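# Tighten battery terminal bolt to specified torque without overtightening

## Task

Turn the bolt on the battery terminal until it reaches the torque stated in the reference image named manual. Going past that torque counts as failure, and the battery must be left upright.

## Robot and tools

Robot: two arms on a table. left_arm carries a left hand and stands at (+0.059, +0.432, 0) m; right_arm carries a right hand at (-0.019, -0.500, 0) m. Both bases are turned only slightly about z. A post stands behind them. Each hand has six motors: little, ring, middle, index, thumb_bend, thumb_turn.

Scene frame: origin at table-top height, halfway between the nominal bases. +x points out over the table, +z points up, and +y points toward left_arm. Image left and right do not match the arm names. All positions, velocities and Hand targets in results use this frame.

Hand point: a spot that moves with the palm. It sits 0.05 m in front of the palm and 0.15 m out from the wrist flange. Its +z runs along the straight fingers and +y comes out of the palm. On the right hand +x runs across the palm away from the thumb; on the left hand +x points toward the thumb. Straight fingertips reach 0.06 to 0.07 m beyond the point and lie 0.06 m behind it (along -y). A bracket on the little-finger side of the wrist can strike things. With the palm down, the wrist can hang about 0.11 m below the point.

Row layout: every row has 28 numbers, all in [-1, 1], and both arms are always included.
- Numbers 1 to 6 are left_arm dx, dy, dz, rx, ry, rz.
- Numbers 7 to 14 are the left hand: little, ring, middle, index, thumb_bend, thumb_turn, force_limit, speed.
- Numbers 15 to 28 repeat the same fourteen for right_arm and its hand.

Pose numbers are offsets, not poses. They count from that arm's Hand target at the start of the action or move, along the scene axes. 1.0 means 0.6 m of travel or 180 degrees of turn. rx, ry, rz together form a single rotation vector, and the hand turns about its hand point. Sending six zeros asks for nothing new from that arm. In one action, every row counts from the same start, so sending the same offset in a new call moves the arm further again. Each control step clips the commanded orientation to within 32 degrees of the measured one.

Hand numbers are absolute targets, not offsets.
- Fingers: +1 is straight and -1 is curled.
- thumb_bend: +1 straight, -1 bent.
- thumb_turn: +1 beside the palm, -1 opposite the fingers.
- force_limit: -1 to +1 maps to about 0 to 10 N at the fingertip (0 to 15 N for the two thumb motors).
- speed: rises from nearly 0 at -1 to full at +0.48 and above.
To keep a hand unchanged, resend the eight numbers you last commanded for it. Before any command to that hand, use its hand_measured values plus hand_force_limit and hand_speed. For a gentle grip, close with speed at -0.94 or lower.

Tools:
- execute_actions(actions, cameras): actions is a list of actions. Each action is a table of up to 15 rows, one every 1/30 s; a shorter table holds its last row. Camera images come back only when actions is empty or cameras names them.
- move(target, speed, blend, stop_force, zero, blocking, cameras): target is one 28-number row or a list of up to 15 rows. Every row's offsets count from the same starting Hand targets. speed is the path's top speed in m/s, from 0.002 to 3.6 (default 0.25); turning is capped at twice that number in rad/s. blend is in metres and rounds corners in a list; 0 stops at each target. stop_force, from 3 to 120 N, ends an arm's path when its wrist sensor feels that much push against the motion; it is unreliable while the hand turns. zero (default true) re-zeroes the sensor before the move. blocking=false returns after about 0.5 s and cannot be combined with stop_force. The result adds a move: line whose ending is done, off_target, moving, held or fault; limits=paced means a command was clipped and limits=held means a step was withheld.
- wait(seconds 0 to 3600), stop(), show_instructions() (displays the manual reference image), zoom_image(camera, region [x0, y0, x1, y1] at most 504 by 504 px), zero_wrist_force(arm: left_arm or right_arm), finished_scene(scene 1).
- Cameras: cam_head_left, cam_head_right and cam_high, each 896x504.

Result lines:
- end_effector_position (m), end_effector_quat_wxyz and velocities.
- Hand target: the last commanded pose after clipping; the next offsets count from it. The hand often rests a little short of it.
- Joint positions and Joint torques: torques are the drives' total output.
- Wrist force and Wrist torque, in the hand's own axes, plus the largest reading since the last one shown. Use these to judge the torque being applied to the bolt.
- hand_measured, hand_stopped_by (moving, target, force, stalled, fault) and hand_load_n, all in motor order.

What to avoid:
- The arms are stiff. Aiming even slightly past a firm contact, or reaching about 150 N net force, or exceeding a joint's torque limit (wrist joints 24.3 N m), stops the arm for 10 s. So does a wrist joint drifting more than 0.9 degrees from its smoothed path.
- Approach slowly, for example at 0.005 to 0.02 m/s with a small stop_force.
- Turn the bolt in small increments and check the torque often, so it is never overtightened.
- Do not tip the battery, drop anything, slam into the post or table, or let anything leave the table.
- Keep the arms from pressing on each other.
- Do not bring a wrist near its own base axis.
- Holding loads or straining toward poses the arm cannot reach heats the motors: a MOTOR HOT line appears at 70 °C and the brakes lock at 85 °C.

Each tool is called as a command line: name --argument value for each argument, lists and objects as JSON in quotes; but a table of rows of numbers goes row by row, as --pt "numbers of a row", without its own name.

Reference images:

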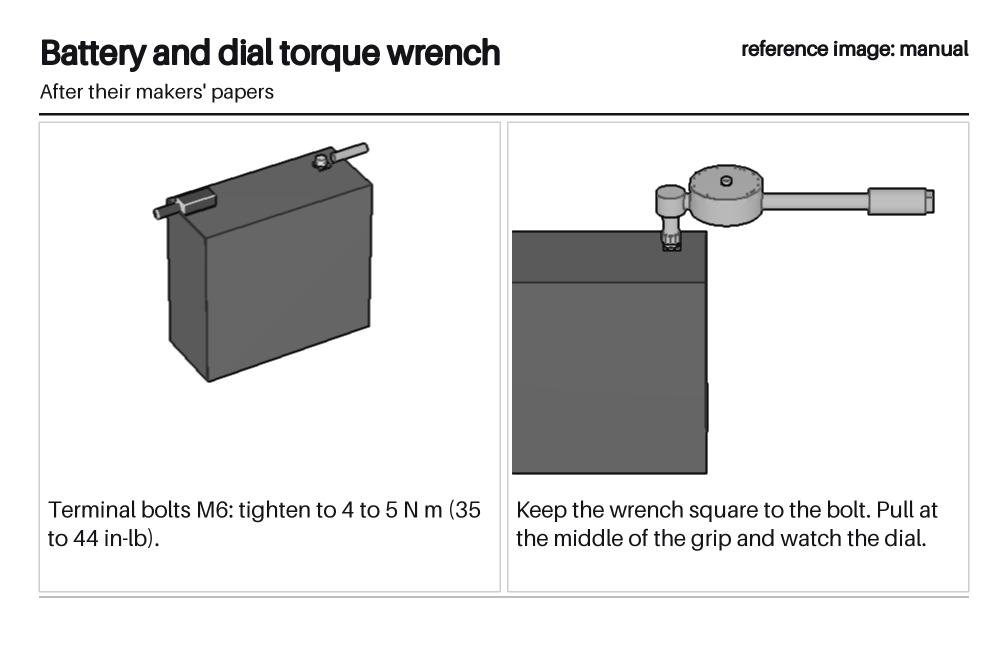

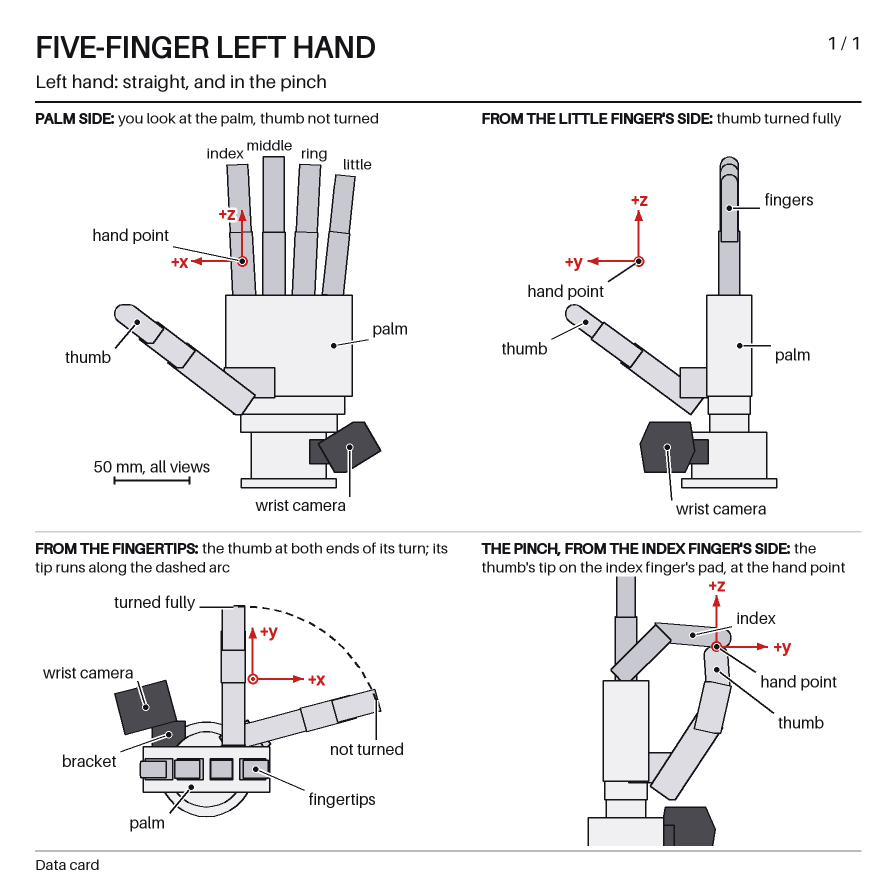

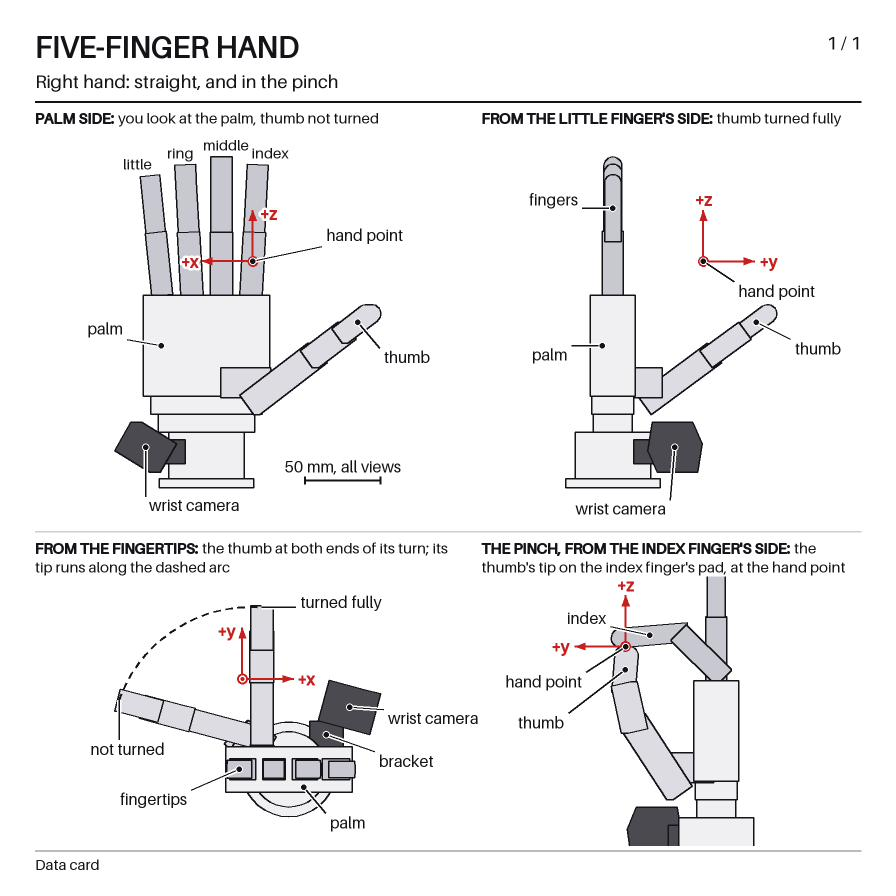

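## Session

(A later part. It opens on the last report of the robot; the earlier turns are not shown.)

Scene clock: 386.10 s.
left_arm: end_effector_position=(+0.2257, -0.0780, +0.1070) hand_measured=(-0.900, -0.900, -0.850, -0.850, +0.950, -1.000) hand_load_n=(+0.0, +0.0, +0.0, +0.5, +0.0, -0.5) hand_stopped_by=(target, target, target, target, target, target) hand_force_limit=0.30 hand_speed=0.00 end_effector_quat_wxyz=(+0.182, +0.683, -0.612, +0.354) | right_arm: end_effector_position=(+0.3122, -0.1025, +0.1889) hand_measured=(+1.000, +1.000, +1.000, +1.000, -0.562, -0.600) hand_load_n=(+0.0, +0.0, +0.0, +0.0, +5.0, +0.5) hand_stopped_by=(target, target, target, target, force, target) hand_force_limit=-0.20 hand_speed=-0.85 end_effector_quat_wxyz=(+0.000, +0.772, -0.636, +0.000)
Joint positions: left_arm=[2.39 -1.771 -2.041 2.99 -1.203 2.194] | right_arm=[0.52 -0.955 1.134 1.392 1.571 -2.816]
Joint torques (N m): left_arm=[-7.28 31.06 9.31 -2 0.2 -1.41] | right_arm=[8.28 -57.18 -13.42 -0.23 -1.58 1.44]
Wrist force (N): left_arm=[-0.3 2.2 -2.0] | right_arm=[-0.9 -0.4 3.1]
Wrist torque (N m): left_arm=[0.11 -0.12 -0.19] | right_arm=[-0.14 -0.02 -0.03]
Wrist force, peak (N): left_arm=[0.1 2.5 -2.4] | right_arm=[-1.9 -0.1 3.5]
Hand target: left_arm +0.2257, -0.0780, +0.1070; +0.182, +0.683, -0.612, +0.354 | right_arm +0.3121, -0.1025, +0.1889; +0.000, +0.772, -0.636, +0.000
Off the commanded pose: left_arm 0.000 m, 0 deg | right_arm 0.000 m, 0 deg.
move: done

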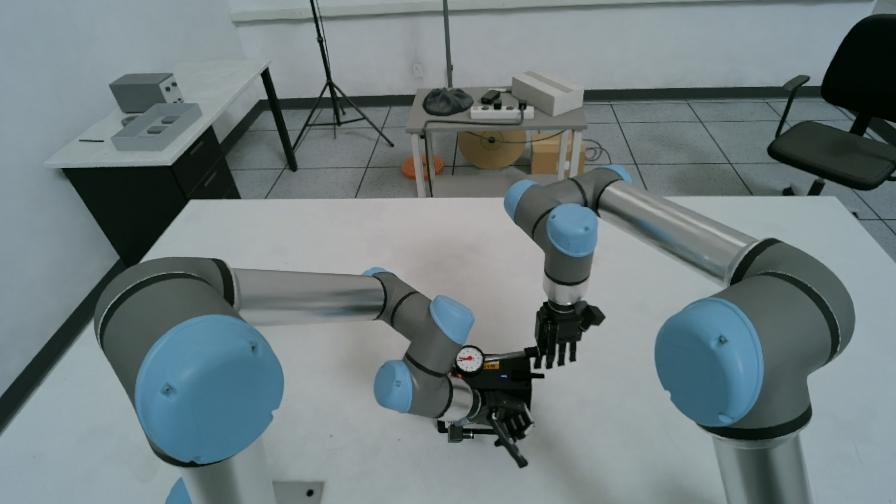

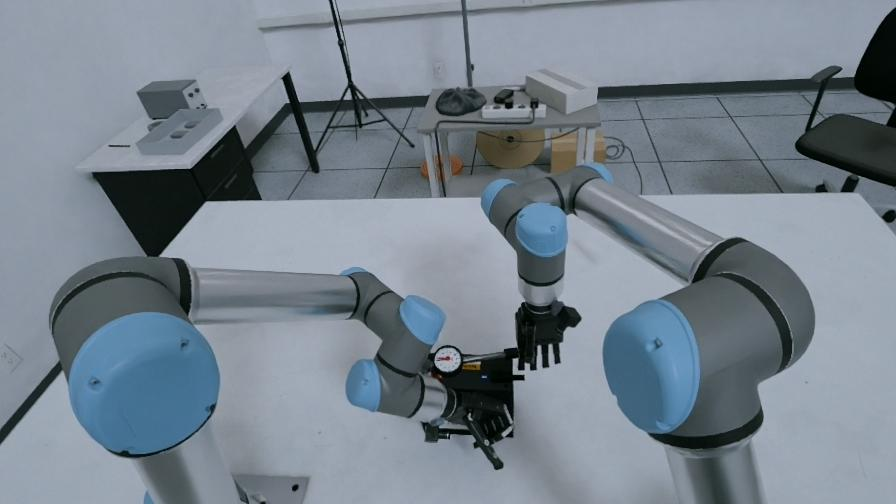

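move --target '[0,0,0,0,0,0,-0.9,-0.9,-0.85,-0.85,0.95,-1,0.3,0,-0.0026,0.0001,0,0,0,-0.00278,1,1,1,1,-0.7,-0.6,-0.2,-0.85]' --speed 0.01

move --target '[0,0,0,0,0,0,-0.9,-0.9,-0.85,-0.85,0.95,-1,0.3,0,-0.0026,0.0001,0,0,0,-0.00278,1,1,1,1,-0.7,-0.6,-0.2,-0.85]' --speed 0.01 --cameras '["cam_head_left"]'

zoom_image --camera "cam_head_left" --region '[450, 338, 490, 378]'

Scene clock: 387.17 s.
left_arm: end_effector_position=(+0.2257, -0.0780, +0.1070) hand_measured=(-0.900, -0.900, -0.850, -0.850, +0.950, -1.000) hand_load_n=(+0.0, +0.0, +0.5, +0.0, +0.0, +0.0) hand_stopped_by=(target, target, target, target, target, target) hand_force_limit=0.30 hand_speed=0.00 end_effector_quat_wxyz=(+0.182, +0.683, -0.612, +0.354) | right_arm: end_effector_position=(+0.3106, -0.1025, +0.1889) hand_measured=(+1.000, +1.000, +1.000, +1.000, -0.562, -0.600) hand_load_n=(+0.0, +0.0, +0.0, +0.0, +5.0, +0.0) hand_stopped_by=(target, target, target, target, force, target) hand_force_limit=-0.20 hand_speed=-0.85 end_effector_quat_wxyz=(+0.000, +0.769, -0.639, +0.000)
Joint positions: left_arm=[2.39 -1.771 -2.041 2.99 -1.203 2.194] | right_arm=[0.521 -0.959 1.141 1.389 1.571 -2.806]
Joint torques (N m): left_arm=[-7.59 31.06 8.94 -2.08 1.02 -1.36] | right_arm=[8.3 -57.09 -12.82 0.17 -1.48 1.24]
Wrist force (N): left_arm=[-0.2 2.4 -2.1] | right_arm=[-0.4 -0.9 2.6]
Wrist torque (N m): left_arm=[0.15 -0.13 -0.20] | right_arm=[-0.16 -0.05 -0.01]
Wrist force, peak (N): left_arm=[-0.1 2.6 -2.3] | right_arm=[-0.8 -0.5 3.5]
Hand target: left_arm +0.2257, -0.0780, +0.1070; +0.182, +0.683, -0.612, +0.354 | right_arm +0.3106, -0.1025, +0.1889; +0.000, +0.769, -0.639, +0.000
Off the commanded pose: left_arm 0.000 m, 0 deg | right_arm 0.000 m, 0 deg.
move: done

Scene clock: 387.90 s.
left_arm: end_effector_position=(+0.2257, -0.0780, +0.1070) hand_measured=(-0.900, -0.900, -0.850, -0.850, +0.950, -1.000) hand_load_n=(+0.5, +0.0, +0.0, +0.0, +0.0, +0.0) hand_stopped_by=(target, target, target, target, target, target) hand_force_limit=0.30 hand_speed=0.00 end_effector_quat_wxyz=(+0.182, +0.683, -0.612, +0.354) | right_arm: end_effector_position=(+0.3091, -0.1024, +0.1889) hand_measured=(+1.000, +1.000, +1.000, +1.000, -0.562, -0.600) hand_load_n=(+0.0, +0.0, +0.0, -0.5, +5.5, +0.0) hand_stopped_by=(target, target, target, target, force, target) hand_force_limit=-0.20 hand_speed=-0.85 end_effector_quat_wxyz=(+0.000, +0.766, -0.643, +0.000)
Joint positions: left_arm=[2.39 -1.771 -2.041 2.99 -1.203 2.194] | right_arm=[0.522 -0.963 1.148 1.386 1.571 -2.797]
Joint torques (N m): left_arm=[-7.52 30.44 9.88 -2.06 1.62 -1.47] | right_arm=[10.09 -55.83 -11.63 0.16 -1.18 1.23]
Wrist force (N): left_arm=[-0.5 2.3 -1.8] | right_arm=[-0.5 -1.8 3.3]
Wrist torque (N m): left_arm=[0.12 -0.14 -0.19] | right_arm=[-0.22 -0.05 -0.04]
Wrist force, peak (N): left_arm=[-0.1 2.5 -2.4] | right_arm=[-0.5 -1.8 3.3]
Hand target: left_arm +0.2257, -0.0780, +0.1070; +0.182, +0.683, -0.612, +0.354 | right_arm +0.3090, -0.1024, +0.1889; +0.000, +0.766, -0.643, +0.000
Off the commanded pose: left_arm 0.000 m, 0 deg | right_arm 0.000 m, 0 deg.
move: done

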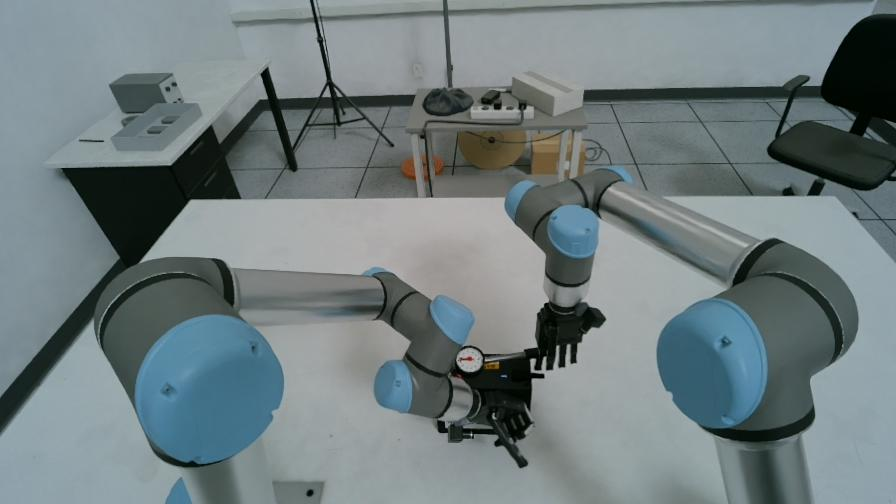

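Scaled by 12.600 from the camera's image (finer frame: 1280x720).

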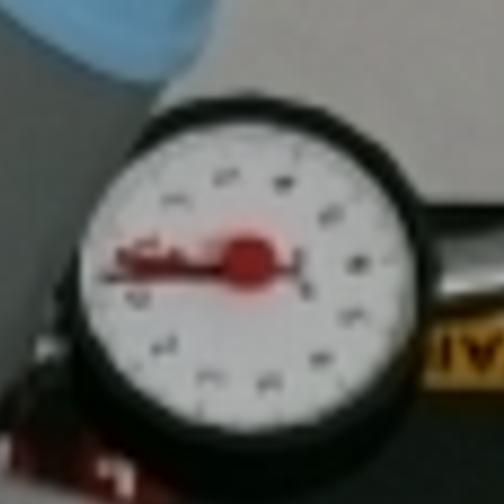

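move --target '[0,0,0,0,0,0,-0.9,-0.9,-0.85,-0.85,0.95,-1,0.3,0,-0.0026,0.0001,0,0,0,-0.00278,1,1,1,1,-0.7,-0.6,-0.2,-0.85]' --speed 0.01

move --target '[0,0,0,0,0,0,-0.9,-0.9,-0.85,-0.85,0.95,-1,0.3,0,-0.0026,0.0001,0,0,0,-0.00278,1,1,1,1,-0.7,-0.6,-0.2,-0.85]' --speed 0.01 --cameras '["cam_head_left","cam_high"]'

zoom_image --camera "cam_head_left" --region '[450, 338, 490, 378]'

zoom_image --camera "cam_high" --region '[380, 30, 540, 150]'

Scene clock: 389.20 s.
left_arm: end_effector_position=(+0.2257, -0.0780, +0.1070) hand_measured=(-0.900, -0.900, -0.850, -0.850, +0.950, -1.000) hand_load_n=(+0.0, +0.0, +0.0, +0.0, +0.0, +0.0) hand_stopped_by=(target, target, target, target, target, target) hand_force_limit=0.30 hand_speed=0.00 end_effector_quat_wxyz=(+0.182, +0.683, -0.612, +0.354) | right_arm: end_effector_position=(+0.3075, -0.1023, +0.1889) hand_measured=(+1.000, +1.000, +1.000, +1.000, -0.562, -0.600) hand_load_n=(+0.0, +0.0, +0.0, +0.0, +5.0, +0.0) hand_stopped_by=(target, target, target, target, force, target) hand_force_limit=-0.20 hand_speed=-0.85 end_effector_quat_wxyz=(+0.000, +0.763, -0.646, +0.000)
Joint positions: left_arm=[2.39 -1.771 -2.041 2.99 -1.203 2.194] | right_arm=[0.522 -0.967 1.155 1.384 1.571 -2.787]
Joint torques (N m): left_arm=[-7.38 31 9.4 -2.29 2.56 -1.42] | right_arm=[9 -57.4 -10.44 0.17 -1.39 1.51]
Wrist force (N): left_arm=[-0.2 2.2 -2.1] | right_arm=[-1.2 -2.2 2.8]
Wrist torque (N m): left_arm=[0.11 -0.11 -0.20] | right_arm=[-0.23 0.00 -0.08]
Wrist force, peak (N): left_arm=[-0.2 2.4 -2.5] | right_arm=[-1.1 -2.0 3.5]
Hand target: left_arm +0.2257, -0.0780, +0.1070; +0.182, +0.683, -0.612, +0.354 | right_arm +0.3075, -0.1023, +0.1889; +0.000, +0.763, -0.646, +0.000
Off the commanded pose: left_arm 0.000 m, 0 deg | right_arm 0.000 m, 0 deg.
move: done

Scene clock: 389.93 s.
left_arm: end_effector_position=(+0.2257, -0.0780, +0.1070) hand_measured=(-0.900, -0.900, -0.850, -0.850, +0.950, -1.000) hand_load_n=(+0.0, +0.0, +0.0, +0.0, +0.0, -0.5) hand_stopped_by=(target, target, target, target, target, target) hand_force_limit=0.30 hand_speed=0.00 end_effector_quat_wxyz=(+0.182, +0.683, -0.612, +0.354) | right_arm: end_effector_position=(+0.3060, -0.1023, +0.1889) hand_measured=(+1.000, +1.000, +1.000, +1.000, -0.562, -0.600) hand_load_n=(+0.0, +0.0, +0.0, +0.0, +5.0, +0.5) hand_stopped_by=(target, target, target, target, force, target) hand_force_limit=-0.20 hand_speed=-0.85 end_effector_quat_wxyz=(+0.000, +0.761, -0.649, +0.000)
Joint positions: left_arm=[2.39 -1.771 -2.041 2.99 -1.203 2.194] | right_arm=[0.523 -0.972 1.162 1.381 1.571 -2.778]
Joint torques (N m): left_arm=[-7.54 30.94 9.48 -2.15 2.59 -1.44] | right_arm=[10.16 -55.27 -10.86 0.51 -1.5 0.95]
Wrist force (N): left_arm=[-0.6 2.2 -1.8] | right_arm=[-1.9 -3.1 3.1]
Wrist torque (N m): left_arm=[0.12 -0.12 -0.20] | right_arm=[-0.26 0.04 -0.13]
Wrist force, peak (N): left_arm=[-0.2 2.5 -2.4] | right_arm=[-1.9 -3.1 3.1]
Hand target: left_arm +0.2257, -0.0780, +0.1070; +0.182, +0.683, -0.612, +0.354 | right_arm +0.3059, -0.1023, +0.1889; +0.000, +0.760, -0.649, +0.000
Off the commanded pose: left_arm 0.000 m, 0 deg | right_arm 0.000 m, 0 deg.
move: done

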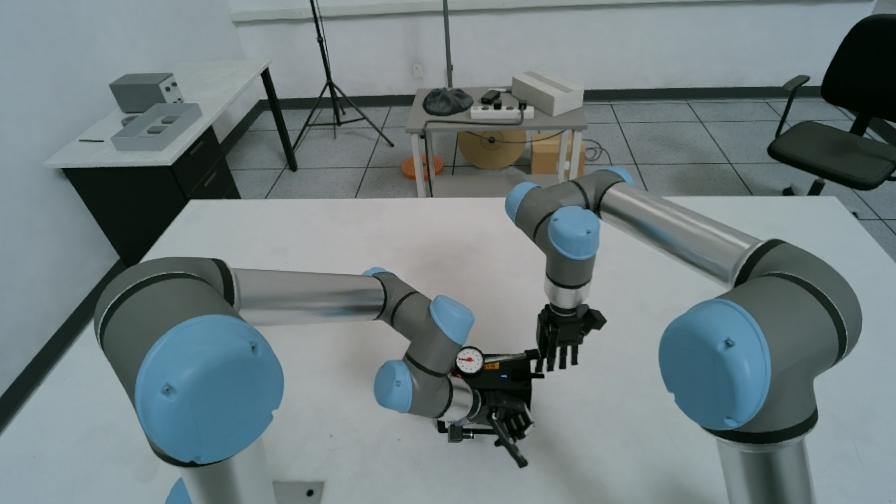

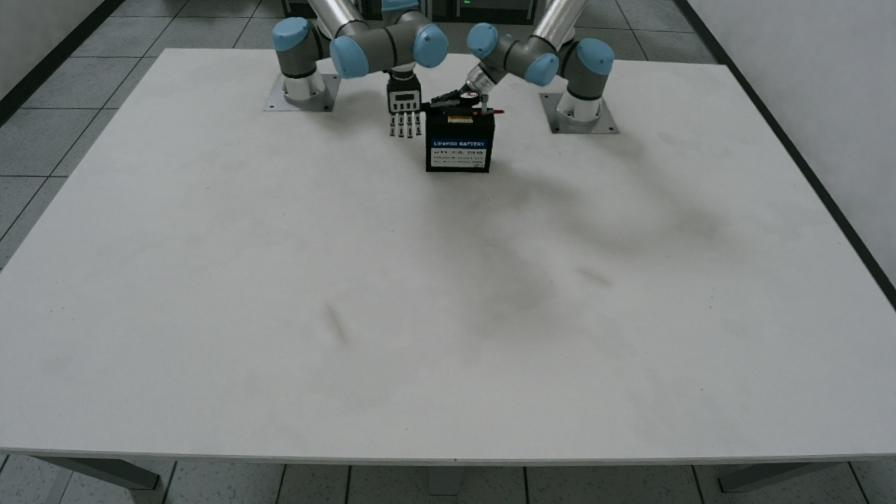

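Scaled by 12.600 from the camera's image (finer frame: 1280x720).

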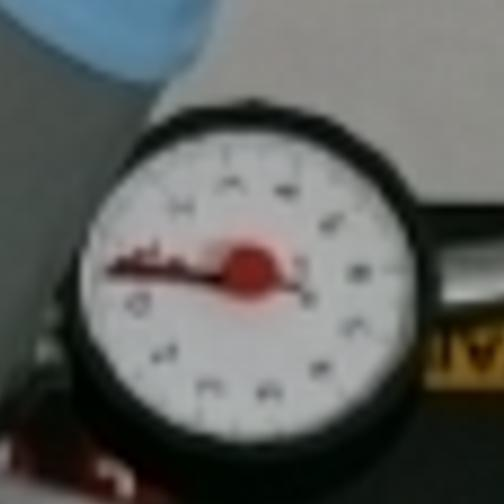

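Scaled by 3.150 from the camera's image (finer frame: 1280x720).

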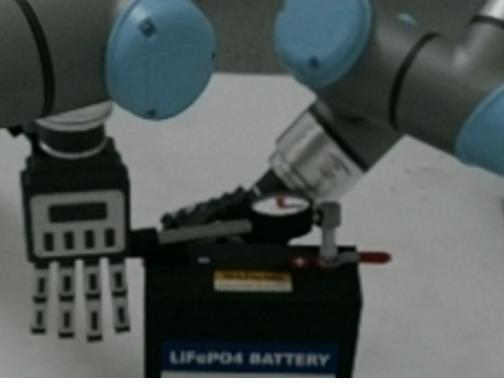

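move --target '[0,0,0,0,0,0,-0.9,-0.9,-0.85,-0.85,0.95,-1,0.3,0,-0.0026,0.0001,0,0,0,-0.00278,1,1,1,1,-0.7,-0.6,-0.2,-0.85]' --speed 0.01

move --target '[0,0,0,0,0,0,-0.9,-0.9,-0.85,-0.85,0.95,-1,0.3,0,-0.0026,0.0001,0,0,0,-0.00278,1,1,1,1,-0.7,-0.6,-0.2,-0.85]' --speed 0.01 --cameras '["cam_head_left","cam_head_right"]'

zoom_image --camera "cam_head_left" --region '[450, 338, 490, 378]'

zoom_image --camera "cam_head_right" --region '[400, 320, 560, 450]'

Scene clock: 391.33 s.
left_arm: end_effector_position=(+0.2257, -0.0780, +0.1070) hand_measured=(-0.900, -0.900, -0.850, -0.850, +0.950, -1.000) hand_load_n=(+0.0, +0.5, +0.0, +0.5, +0.0, +0.0) hand_stopped_by=(target, target, target, target, target, target) hand_force_limit=0.30 hand_speed=0.00 end_effector_quat_wxyz=(+0.182, +0.683, -0.612, +0.354) | right_arm: end_effector_position=(+0.3044, -0.1022, +0.1889) hand_measured=(+1.000, +1.000, +1.000, +1.000, -0.562, -0.600) hand_load_n=(+0.0, +0.0, +0.0, -0.5, +5.0, +0.0) hand_stopped_by=(target, target, target, target, force, target) hand_force_limit=-0.20 hand_speed=-0.85 end_effector_quat_wxyz=(+0.000, +0.758, -0.653, +0.000)
Joint positions: left_arm=[2.39 -1.771 -2.041 2.99 -1.203 2.194] | right_arm=[0.524 -0.976 1.168 1.379 1.571 -2.768]
Joint torques (N m): left_arm=[-7.14 29.99 9.85 -2.08 2.62 -1.41] | right_arm=[9.83 -55.78 -10.37 0.8 -1.51 1.31]
Wrist force (N): left_arm=[-0.2 2.1 -2.3] | right_arm=[-2.9 -3.2 2.9]
Wrist torque (N m): left_arm=[0.12 -0.12 -0.20] | right_arm=[-0.24 0.10 -0.18]
Wrist force, peak (N): left_arm=[-0.2 2.4 -2.4] | right_arm=[-2.6 -3.4 3.6]
Hand target: left_arm +0.2257, -0.0780, +0.1070; +0.182, +0.683, -0.612, +0.354 | right_arm +0.3043, -0.1022, +0.1889; +0.000, +0.758, -0.653, +0.000
Off the commanded pose: left_arm 0.000 m, 0 deg | right_arm 0.000 m, 0 deg.
move: done

Scene clock: 392.07 s.
left_arm: end_effector_position=(+0.2257, -0.0780, +0.1070) hand_measured=(-0.900, -0.900, -0.850, -0.850, +0.950, -1.000) hand_load_n=(+0.0, +0.0, +0.0, +0.0, +0.0, -0.5) hand_stopped_by=(target, target, target, target, target, target) hand_force_limit=0.30 hand_speed=0.00 end_effector_quat_wxyz=(+0.182, +0.683, -0.612, +0.354) | right_arm: end_effector_position=(+0.3028, -0.1022, +0.1889) hand_measured=(+1.000, +1.000, +1.000, +1.000, -0.562, -0.600) hand_load_n=(+0.0, -0.5, +0.0, -0.5, +5.0, +0.0) hand_stopped_by=(target, target, target, target, force, target) hand_force_limit=-0.20 hand_speed=-0.85 end_effector_quat_wxyz=(+0.000, +0.755, -0.656, +0.000)
Joint positions: left_arm=[2.39 -1.771 -2.041 2.99 -1.203 2.194] | right_arm=[0.525 -0.98 1.175 1.376 1.571 -2.759]
Joint torques (N m): left_arm=[-6.87 31 9.73 -2.05 2.7 -1.41] | right_arm=[8.65 -55.55 -10.83 0.94 -1.17 1.39]
Wrist force (N): left_arm=[-0.3 2.2 -1.9] | right_arm=[-3.7 -3.4 3.3]
Wrist torque (N m): left_arm=[0.11 -0.12 -0.19] | right_arm=[-0.24 0.10 -0.21]
Wrist force, peak (N): left_arm=[-0.3 2.5 -2.2] | right_arm=[-3.8 -3.7 3.6]
Hand target: left_arm +0.2257, -0.0780, +0.1070; +0.182, +0.683, -0.612, +0.354 | right_arm +0.3028, -0.1022, +0.1889; +0.000, +0.755, -0.656, +0.000
Off the commanded pose: left_arm 0.000 m, 0 deg | right_arm 0.000 m, 0 deg.
move: done

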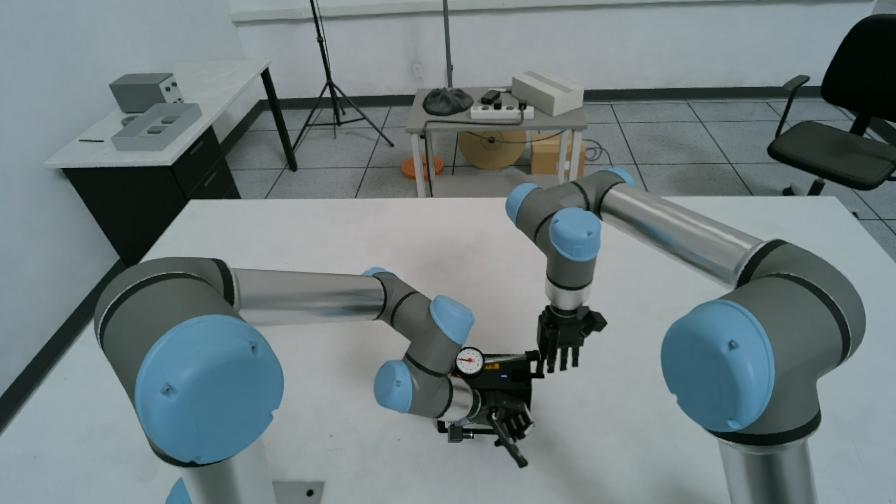

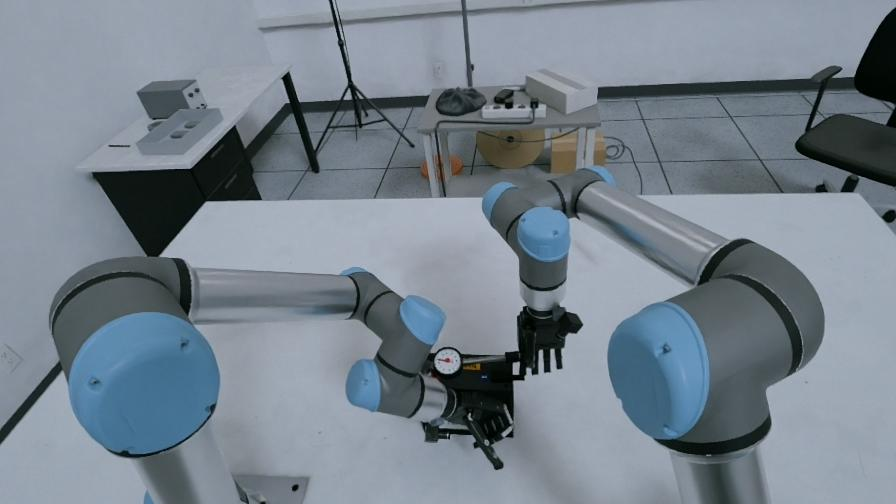

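Scaled by 12.600 from the camera's image (finer frame: 1280x720).

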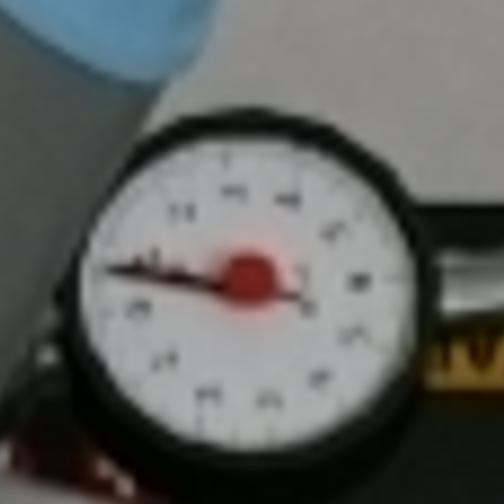

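Scaled by 3.150 from the camera's image (finer frame: 1280x720).

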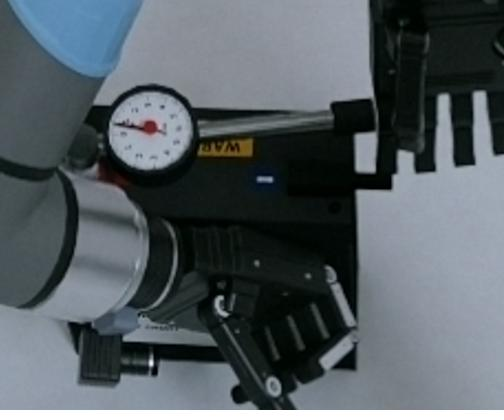

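move --target '[0,0,0,0,0,0,-0.9,-0.9,-0.85,-0.85,0.95,-1,0.3,0,-0.0026,0.0009,0,0,0,-0.00278,1,1,1,1,-0.7,-0.6,-0.2,-0.85]' --speed 0.01

move --target '[0,0,0,0,0,0,-0.9,-0.9,-0.85,-0.85,0.95,-1,0.3,0,-0.0026,0.0009,0,0,0,-0.00278,1,1,1,1,-0.7,-0.6,-0.2,-0.85]' --speed 0.01 --cameras '["cam_head_left","cam_head_right"]'

zoom_image --camera "cam_head_left" --region '[450, 338, 490, 378]'

zoom_image --camera "cam_head_left" --region '[400, 320, 560, 450]'

Scene clock: 393.47 s.
left_arm: end_effector_position=(+0.2257, -0.0780, +0.1070) hand_measured=(-0.900, -0.900, -0.850, -0.850, +0.950, -1.000) hand_load_n=(+0.0, +0.0, +0.0, +0.0, +0.0, -0.5) hand_stopped_by=(target, target, target, target, target, target) hand_force_limit=0.30 hand_speed=0.00 end_effector_quat_wxyz=(+0.182, +0.683, -0.612, +0.354) | right_arm: end_effector_position=(+0.3013, -0.1016, +0.1889) hand_measured=(+1.000, +1.000, +1.000, +1.000, -0.562, -0.600) hand_load_n=(+0.0, +0.0, +0.0, +0.0, +4.5, +0.0) hand_stopped_by=(target, target, target, target, force, target) hand_force_limit=-0.20 hand_speed=-0.85 end_effector_quat_wxyz=(+0.000, +0.752, -0.659, +0.000)
Joint positions: left_arm=[2.39 -1.771 -2.041 2.99 -1.203 2.194] | right_arm=[0.527 -0.983 1.18 1.374 1.571 -2.748]
Joint torques (N m): left_arm=[-7.12 30.37 9.36 -2.06 2.6 -1.44] | right_arm=[11.83 -56.39 -10.7 0.27 -1.74 1.27]
Wrist force (N): left_arm=[-0.2 2.4 -2.1] | right_arm=[2.1 -3.9 3.0]
Wrist torque (N m): left_arm=[0.16 -0.17 -0.18] | right_arm=[-0.25 -0.14 0.06]
Wrist force, peak (N): left_arm=[-0.2 2.3 -2.4] | right_arm=[-3.9 -3.7 4.0]
Hand target: left_arm +0.2257, -0.0780, +0.1070; +0.182, +0.683, -0.612, +0.354 | right_arm +0.3012, -0.1016, +0.1889; +0.000, +0.752, -0.659, +0.000
Off the commanded pose: left_arm 0.000 m, 0 deg | right_arm 0.000 m, 0 deg.
move: done

Scene clock: 394.20 s.
left_arm: end_effector_position=(+0.2257, -0.0780, +0.1070) hand_measured=(-0.900, -0.900, -0.850, -0.850, +0.950, -1.000) hand_load_n=(+0.0, +0.0, +0.0, +0.0, +0.0, +0.0) hand_stopped_by=(target, target, target, target, target, target) hand_force_limit=0.30 hand_speed=0.00 end_effector_quat_wxyz=(+0.182, +0.683, -0.612, +0.354) | right_arm: end_effector_position=(+0.2997, -0.1011, +0.1889) hand_measured=(+1.000, +1.000, +1.000, +1.000, -0.562, -0.600) hand_load_n=(+0.0, +0.0, +0.0, -0.5, +4.5, +0.0) hand_stopped_by=(target, target, target, target, force, target) hand_force_limit=-0.20 hand_speed=-0.85 end_effector_quat_wxyz=(+0.000, +0.749, -0.662, +0.000)
Joint positions: left_arm=[2.39 -1.771 -2.041 2.99 -1.203 2.194] | right_arm=[0.528 -0.986 1.186 1.372 1.571 -2.738]
Joint torques (N m): left_arm=[-6.84 30.6 9.49 -2.11 2.53 -1.36] | right_arm=[12.56 -54.54 -10.99 0.35 -2.36 1.26]
Wrist force (N): left_arm=[0.0 2.3 -2.0] | right_arm=[5.8 -4.5 2.1]
Wrist torque (N m): left_arm=[0.14 -0.15 -0.19] | right_arm=[-0.28 -0.27 0.22]
Wrist force, peak (N): left_arm=[-0.3 2.3 -2.5] | right_arm=[5.8 -4.5 2.1]
Hand target: left_arm +0.2257, -0.0780, +0.1070; +0.182, +0.683, -0.612, +0.354 | right_arm +0.2997, -0.1011, +0.1889; +0.000, +0.749, -0.663, +0.000
Off the commanded pose: left_arm 0.000 m, 0 deg | right_arm 0.000 m, 0 deg.
move: done

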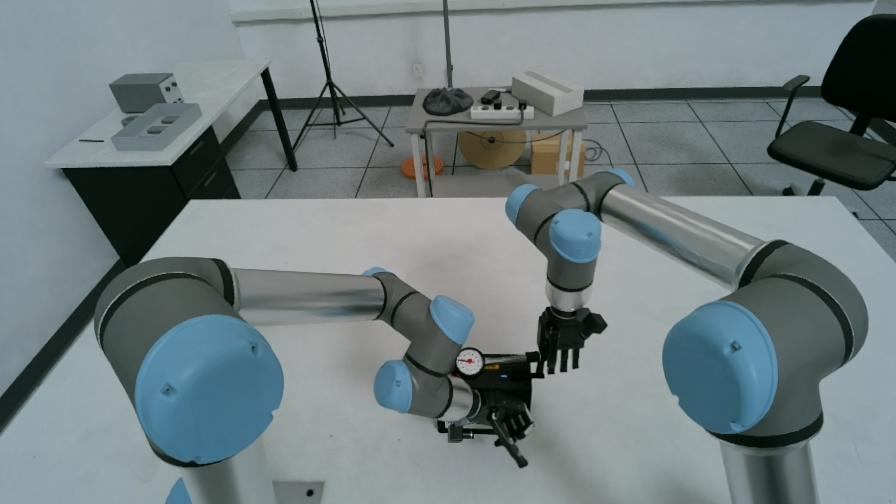

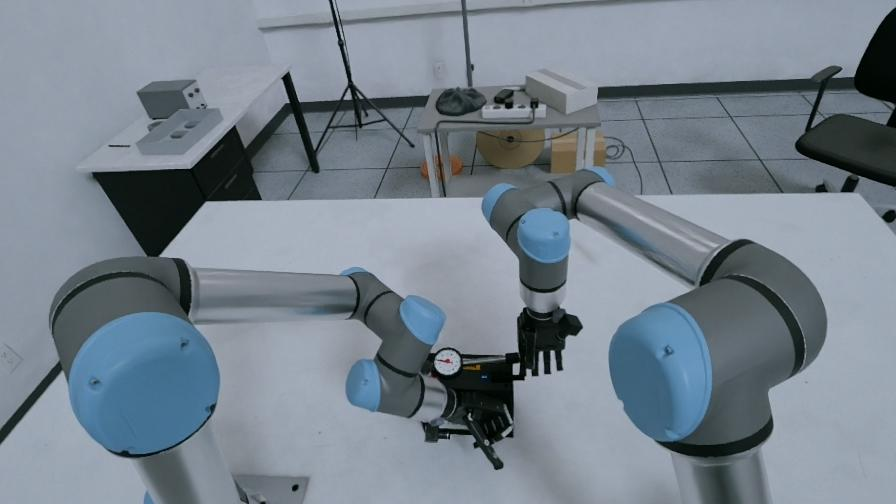

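Scaled by 12.600 from the camera's image (finer frame: 1280x720).

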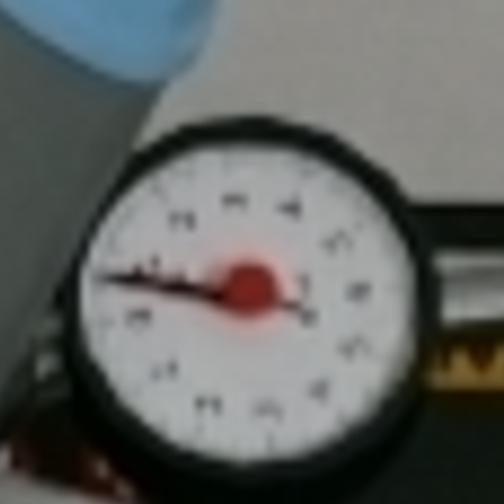

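Scaled by 3.150 from the camera's image (finer frame: 1280x720).

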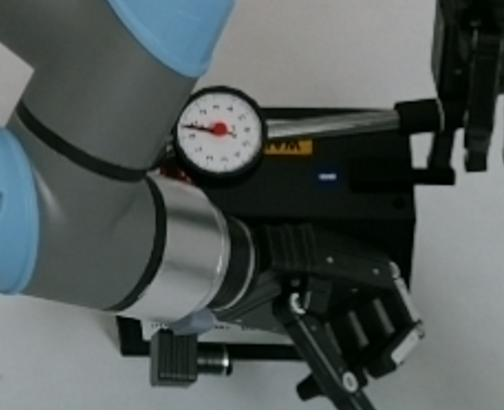

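move --target '[0,0,0,0,0,0,-0.9,-0.9,-0.85,-0.85,0.95,-1,0.3,0,-0.0026,-0.0003,0,0,0,-0.00278,1,1,1,1,-0.7,-0.6,-0.2,-0.85]' --speed 0.01

move --target '[0,0,0,0,0,0,-0.9,-0.9,-0.85,-0.85,0.95,-1,0.3,0,-0.0026,0,0,0,0,-0.00278,1,1,1,1,-0.7,-0.6,-0.2,-0.85]' --speed 0.01 --cameras '["cam_head_left"]'

zoom_image --camera "cam_head_left" --region '[450, 338, 490, 378]'

zoom_image --camera "cam_head_left" --region '[400, 320, 560, 450]'

Scene clock: 395.63 s.
left_arm: end_effector_position=(+0.2257, -0.0780, +0.1070) hand_measured=(-0.900, -0.900, -0.850, -0.850, +0.950, -1.000) hand_load_n=(+0.0, +0.0, +0.0, +0.0, +0.0, -0.5) hand_stopped_by=(target, target, target, target, target, target) hand_force_limit=0.30 hand_speed=0.00 end_effector_quat_wxyz=(+0.182, +0.683, -0.612, +0.354) | right_arm: end_effector_position=(+0.2981, -0.1012, +0.1889) hand_measured=(+1.000, +1.000, +1.000, +1.000, -0.562, -0.600) hand_load_n=(+0.0, -0.5, +0.0, +0.0, +4.5, +0.0) hand_stopped_by=(target, target, target, target, force, target) hand_force_limit=-0.20 hand_speed=-0.85 end_effector_quat_wxyz=(+0.000, +0.746, -0.666, +0.000)
Joint positions: left_arm=[2.39 -1.771 -2.041 2.99 -1.203 2.194] | right_arm=[0.529 -0.991 1.193 1.369 1.571 -2.729]
Joint torques (N m): left_arm=[-7.13 30.66 9.87 -2.07 2.62 -1.37] | right_arm=[11.35 -56.17 -9.18 0.3 -1.64 1.25]
Wrist force (N): left_arm=[-0.1 2.0 -2.4] | right_arm=[-1.7 -2.9 3.2]
Wrist torque (N m): left_arm=[0.11 -0.13 -0.19] | right_arm=[-0.19 0.09 -0.12]
Wrist force, peak (N): left_arm=[-0.5 2.4 -2.2] | right_arm=[6.2 -4.7 2.3]
Hand target: left_arm +0.2257, -0.0780, +0.1070; +0.182, +0.683, -0.612, +0.354 | right_arm +0.2981, -0.1013, +0.1889; +0.000, +0.746, -0.666, +0.000
Off the commanded pose: left_arm 0.000 m, 0 deg | right_arm 0.000 m, 0 deg.
move: done

Scene clock: 396.37 s.
left_arm: end_effector_position=(+0.2257, -0.0780, +0.1070) hand_measured=(-0.900, -0.900, -0.850, -0.850, +0.950, -1.000) hand_load_n=(+0.0, +0.0, +0.0, +0.0, +0.0, +0.0) hand_stopped_by=(target, target, target, target, target, target) hand_force_limit=0.30 hand_speed=0.00 end_effector_quat_wxyz=(+0.182, +0.683, -0.612, +0.354) | right_arm: end_effector_position=(+0.2966, -0.1013, +0.1889) hand_measured=(+1.000, +1.000, +1.000, +1.000, -0.562, -0.600) hand_load_n=(+0.0, +0.0, +0.0, +0.0, +5.0, +0.0) hand_stopped_by=(target, target, target, target, force, target) hand_force_limit=-0.20 hand_speed=-0.85 end_effector_quat_wxyz=(+0.000, +0.743, -0.669, +0.000)
Joint positions: left_arm=[2.39 -1.771 -2.041 2.99 -1.203 2.194] | right_arm=[0.53 -0.995 1.2 1.367 1.571 -2.719]
Joint torques (N m): left_arm=[-6.93 30.5 9.68 -2.07 2.6 -1.33] | right_arm=[10.24 -55.14 -10.63 0.58 0.51 1.61]
Wrist force (N): left_arm=[-0.5 2.5 -1.8] | right_arm=[-3.6 -2.6 4.2]
Wrist torque (N m): left_arm=[0.16 -0.13 -0.20] | right_arm=[-0.22 0.14 -0.21]
Wrist force, peak (N): left_arm=[-0.4 2.5 -2.0] | right_arm=[-3.6 -2.6 4.2]
Hand target: left_arm +0.2257, -0.0780, +0.1070; +0.182, +0.683, -0.612, +0.354 | right_arm +0.2965, -0.1013, +0.1889; +0.000, +0.743, -0.669, +0.000
Off the commanded pose: left_arm 0.000 m, 0 deg | right_arm 0.000 m, 0 deg.
move: done

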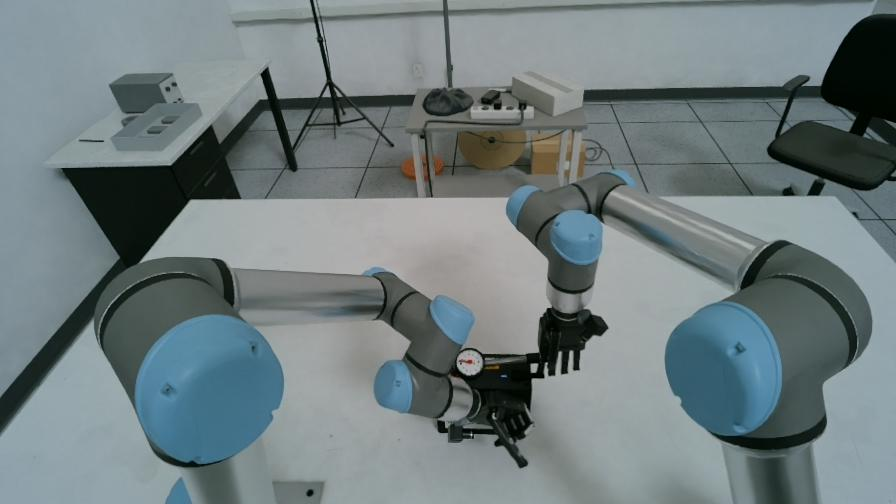

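Scaled by 12.600 from the camera's image (finer frame: 1280x720).

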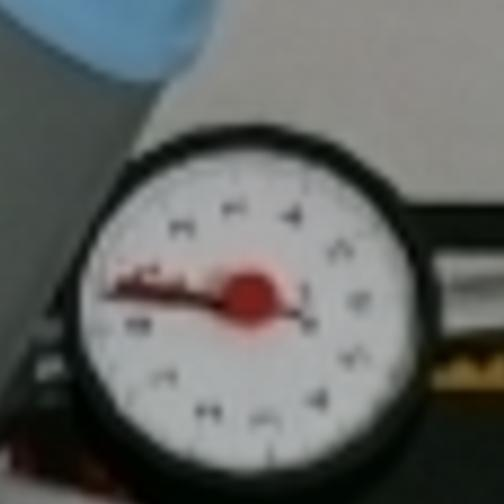

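Scaled by 3.150 from the camera's image (finer frame: 1280x720).

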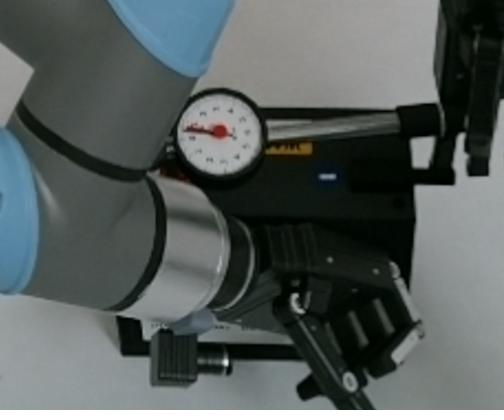

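move --target '[0,0,0,0,0,0,-0.9,-0.9,-0.85,-0.85,0.95,-1,0.3,0,-0.0026,0.0005,0,0,0,-0.00278,1,1,1,1,-0.7,-0.6,-0.2,-0.85]' --speed 0.01

move --target '[0,0,0,0,0,0,-0.9,-0.9,-0.85,-0.85,0.95,-1,0.3,0,-0.0026,0.0003,0,0,0,-0.00278,1,1,1,1,-0.7,-0.6,-0.2,-0.85]' --speed 0.01

move --target '[0,0,0,0,0,0,-0.9,-0.9,-0.85,-0.85,0.95,-1,0.3,0,-0.0026,0.0003,0,0,0,-0.00278,1,1,1,1,-0.7,-0.6,-0.2,-0.85]' --speed 0.01 --cameras '["cam_head_left","cam_head_right"]'

zoom_image --camera "cam_head_left" --region '[450, 338, 490, 378]'

zoom_image --camera "cam_head_left" --region '[500, 310, 580, 390]'

Scene clock: 397.53 s.
left_arm: end_effector_position=(+0.2257, -0.0780, +0.1070) hand_measured=(-0.900, -0.900, -0.850, -0.850, +0.950, -1.000) hand_load_n=(+0.0, +0.0, +0.0, +0.0, +0.0, +0.0) hand_stopped_by=(target, target, target, target, target, target) hand_force_limit=0.30 hand_speed=0.00 end_effector_quat_wxyz=(+0.182, +0.683, -0.612, +0.354) | right_arm: end_effector_position=(+0.2950, -0.1010, +0.1889) hand_measured=(+1.000, +1.000, +1.000, +1.000, -0.562, -0.600) hand_load_n=(+0.0, +0.0, +0.0, +0.0, +4.5, +0.0) hand_stopped_by=(target, target, target, target, force, target) hand_force_limit=-0.20 hand_speed=-0.85 end_effector_quat_wxyz=(+0.000, +0.740, -0.672, +0.000)
Joint positions: left_arm=[2.39 -1.771 -2.041 2.99 -1.203 2.194] | right_arm=[0.531 -0.999 1.206 1.365 1.571 -2.709]
Joint torques (N m): left_arm=[-7.25 30.61 9.71 -2.04 2.62 -1.25] | right_arm=[12.13 -53.8 -10.84 0.13 1.08 1.28]
Wrist force (N): left_arm=[-0.4 2.2 -1.9] | right_arm=[0.2 -2.3 3.7]
Wrist torque (N m): left_arm=[0.12 -0.13 -0.19] | right_arm=[-0.17 -0.07 -0.01]
Wrist force, peak (N): left_arm=[-0.4 2.4 -2.3] | right_arm=[-3.7 -2.6 4.5]
Hand target: left_arm +0.2257, -0.0780, +0.1070; +0.182, +0.683, -0.612, +0.354 | right_arm +0.2950, -0.1010, +0.1889; +0.000, +0.740, -0.672, +0.000
Off the commanded pose: left_arm 0.000 m, 0 deg | right_arm 0.000 m, 0 deg.
move: done

Scene clock: 398.27 s.
left_arm: end_effector_position=(+0.2257, -0.0780, +0.1070) hand_measured=(-0.900, -0.900, -0.850, -0.850, +0.950, -1.000) hand_load_n=(+0.0, +0.0, +0.0, +0.5, +0.0, +0.0) hand_stopped_by=(target, target, target, target, target, target) hand_force_limit=0.30 hand_speed=0.00 end_effector_quat_wxyz=(+0.182, +0.683, -0.612, +0.354) | right_arm: end_effector_position=(+0.2935, -0.1008, +0.1889) hand_measured=(+1.000, +1.000, +1.000, +1.000, -0.562, -0.600) hand_load_n=(+0.0, +0.0, +0.0, +0.0, +5.0, +0.0) hand_stopped_by=(target, target, target, target, force, target) hand_force_limit=-0.20 hand_speed=-0.85 end_effector_quat_wxyz=(+0.000, +0.737, -0.675, +0.000)
Joint positions: left_arm=[2.39 -1.771 -2.041 2.99 -1.203 2.194] | right_arm=[0.532 -1.003 1.212 1.362 1.571 -2.699]
Joint torques (N m): left_arm=[-7.21 30.31 10.35 -2.12 2.56 -1.23] | right_arm=[9.84 -53.49 -12.37 0.15 0.33 1.4]
Wrist force (N): left_arm=[0.0 2.1 -2.1] | right_arm=[0.7 -1.5 3.0]
Wrist torque (N m): left_arm=[0.11 -0.14 -0.19] | right_arm=[-0.12 -0.06 0.01]
Wrist force, peak (N): left_arm=[-0.7 2.3 -2.2] | right_arm=[0.5 -2.5 3.8]
Hand target: left_arm +0.2257, -0.0780, +0.1070; +0.182, +0.683, -0.612, +0.354 | right_arm +0.2934, -0.1008, +0.1889; +0.000, +0.737, -0.676, +0.000
Off the commanded pose: left_arm 0.000 m, 0 deg | right_arm 0.000 m, 0 deg.
move: done

Scene clock: 399.00 s.
left_arm: end_effector_position=(+0.2257, -0.0780, +0.1070) hand_measured=(-0.900, -0.900, -0.850, -0.850, +0.950, -1.000) hand_load_n=(+0.0, +0.0, +0.0, +0.0, +0.0, +0.0) hand_stopped_by=(target, target, target, target, target, target) hand_force_limit=0.30 hand_speed=0.00 end_effector_quat_wxyz=(+0.182, +0.683, -0.612, +0.354) | right_arm: end_effector_position=(+0.2919, -0.1006, +0.1889) hand_measured=(+1.000, +1.000, +1.000, +1.000, -0.562, -0.600) hand_load_n=(+0.0, +0.0, +0.0, +0.0, +5.0, +0.0) hand_stopped_by=(target, target, target, target, force, target) hand_force_limit=-0.20 hand_speed=-0.85 end_effector_quat_wxyz=(+0.000, +0.734, -0.679, +0.000)
Joint positions: left_arm=[2.39 -1.771 -2.041 2.99 -1.203 2.194] | right_arm=[0.533 -1.007 1.218 1.36 1.571 -2.689]
Joint torques (N m): left_arm=[-7.18 30.23 10.01 -2.13 2.63 -1.37] | right_arm=[10.76 -55.26 -11.79 -0.14 -0.68 1.41]
Wrist force (N): left_arm=[-0.5 2.0 -2.1] | right_arm=[1.3 -0.6 3.1]
Wrist torque (N m): left_arm=[0.09 -0.13 -0.19] | right_arm=[-0.10 -0.10 0.06]
Wrist force, peak (N): left_arm=[-0.5 2.4 -2.2] | right_arm=[0.9 -1.4 3.6]
Hand target: left_arm +0.2257, -0.0780, +0.1070; +0.182, +0.683, -0.612, +0.354 | right_arm +0.2919, -0.1006, +0.1889; +0.000, +0.734, -0.679, +0.000
Off the commanded pose: left_arm 0.000 m, 0 deg | right_arm 0.000 m, 0 deg.
move: done

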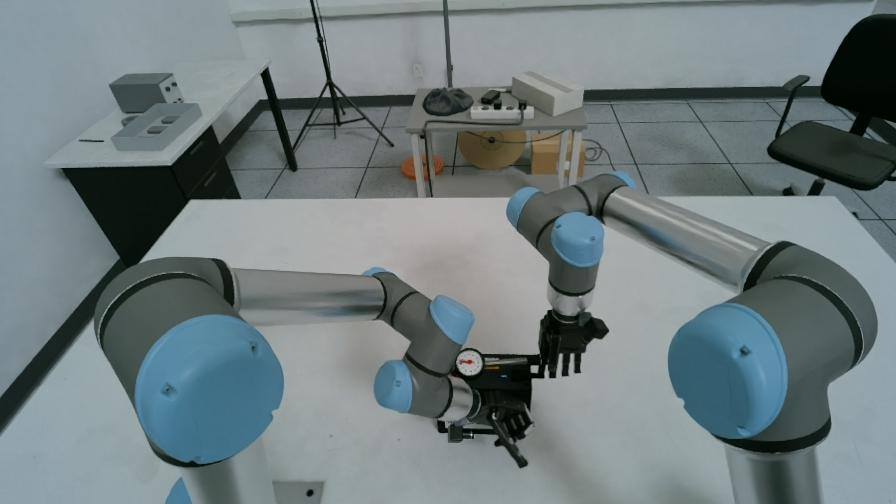

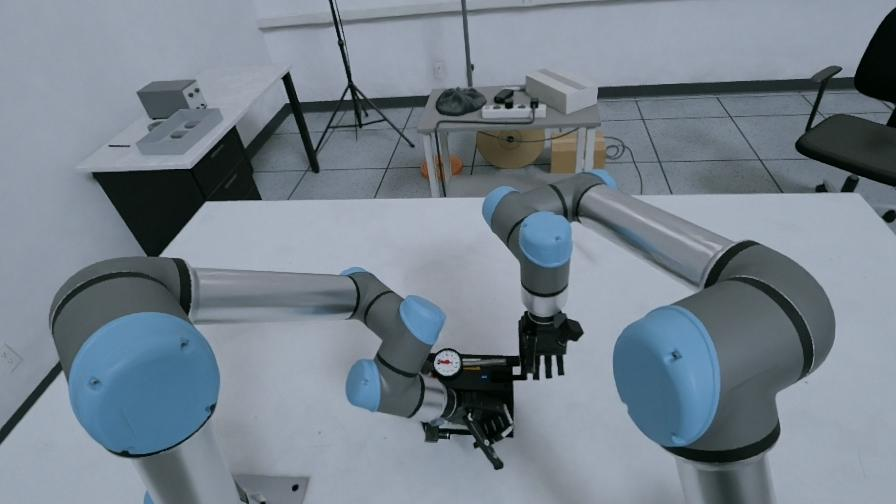

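Scaled by 12.600 from the camera's image (finer frame: 1280x720).

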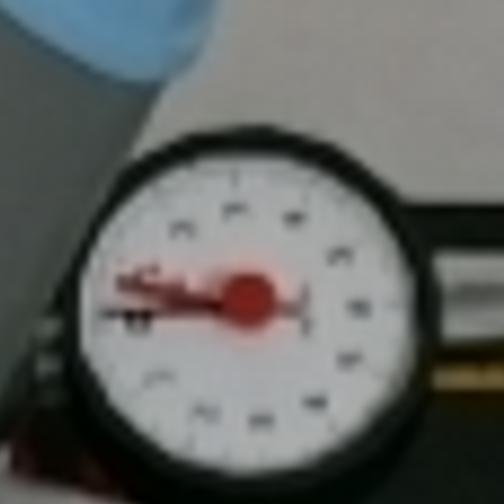

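Scaled by 6.300 from the camera's image (finer frame: 1280x720).

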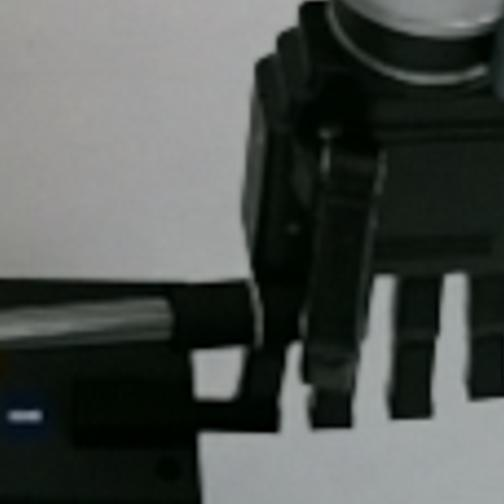

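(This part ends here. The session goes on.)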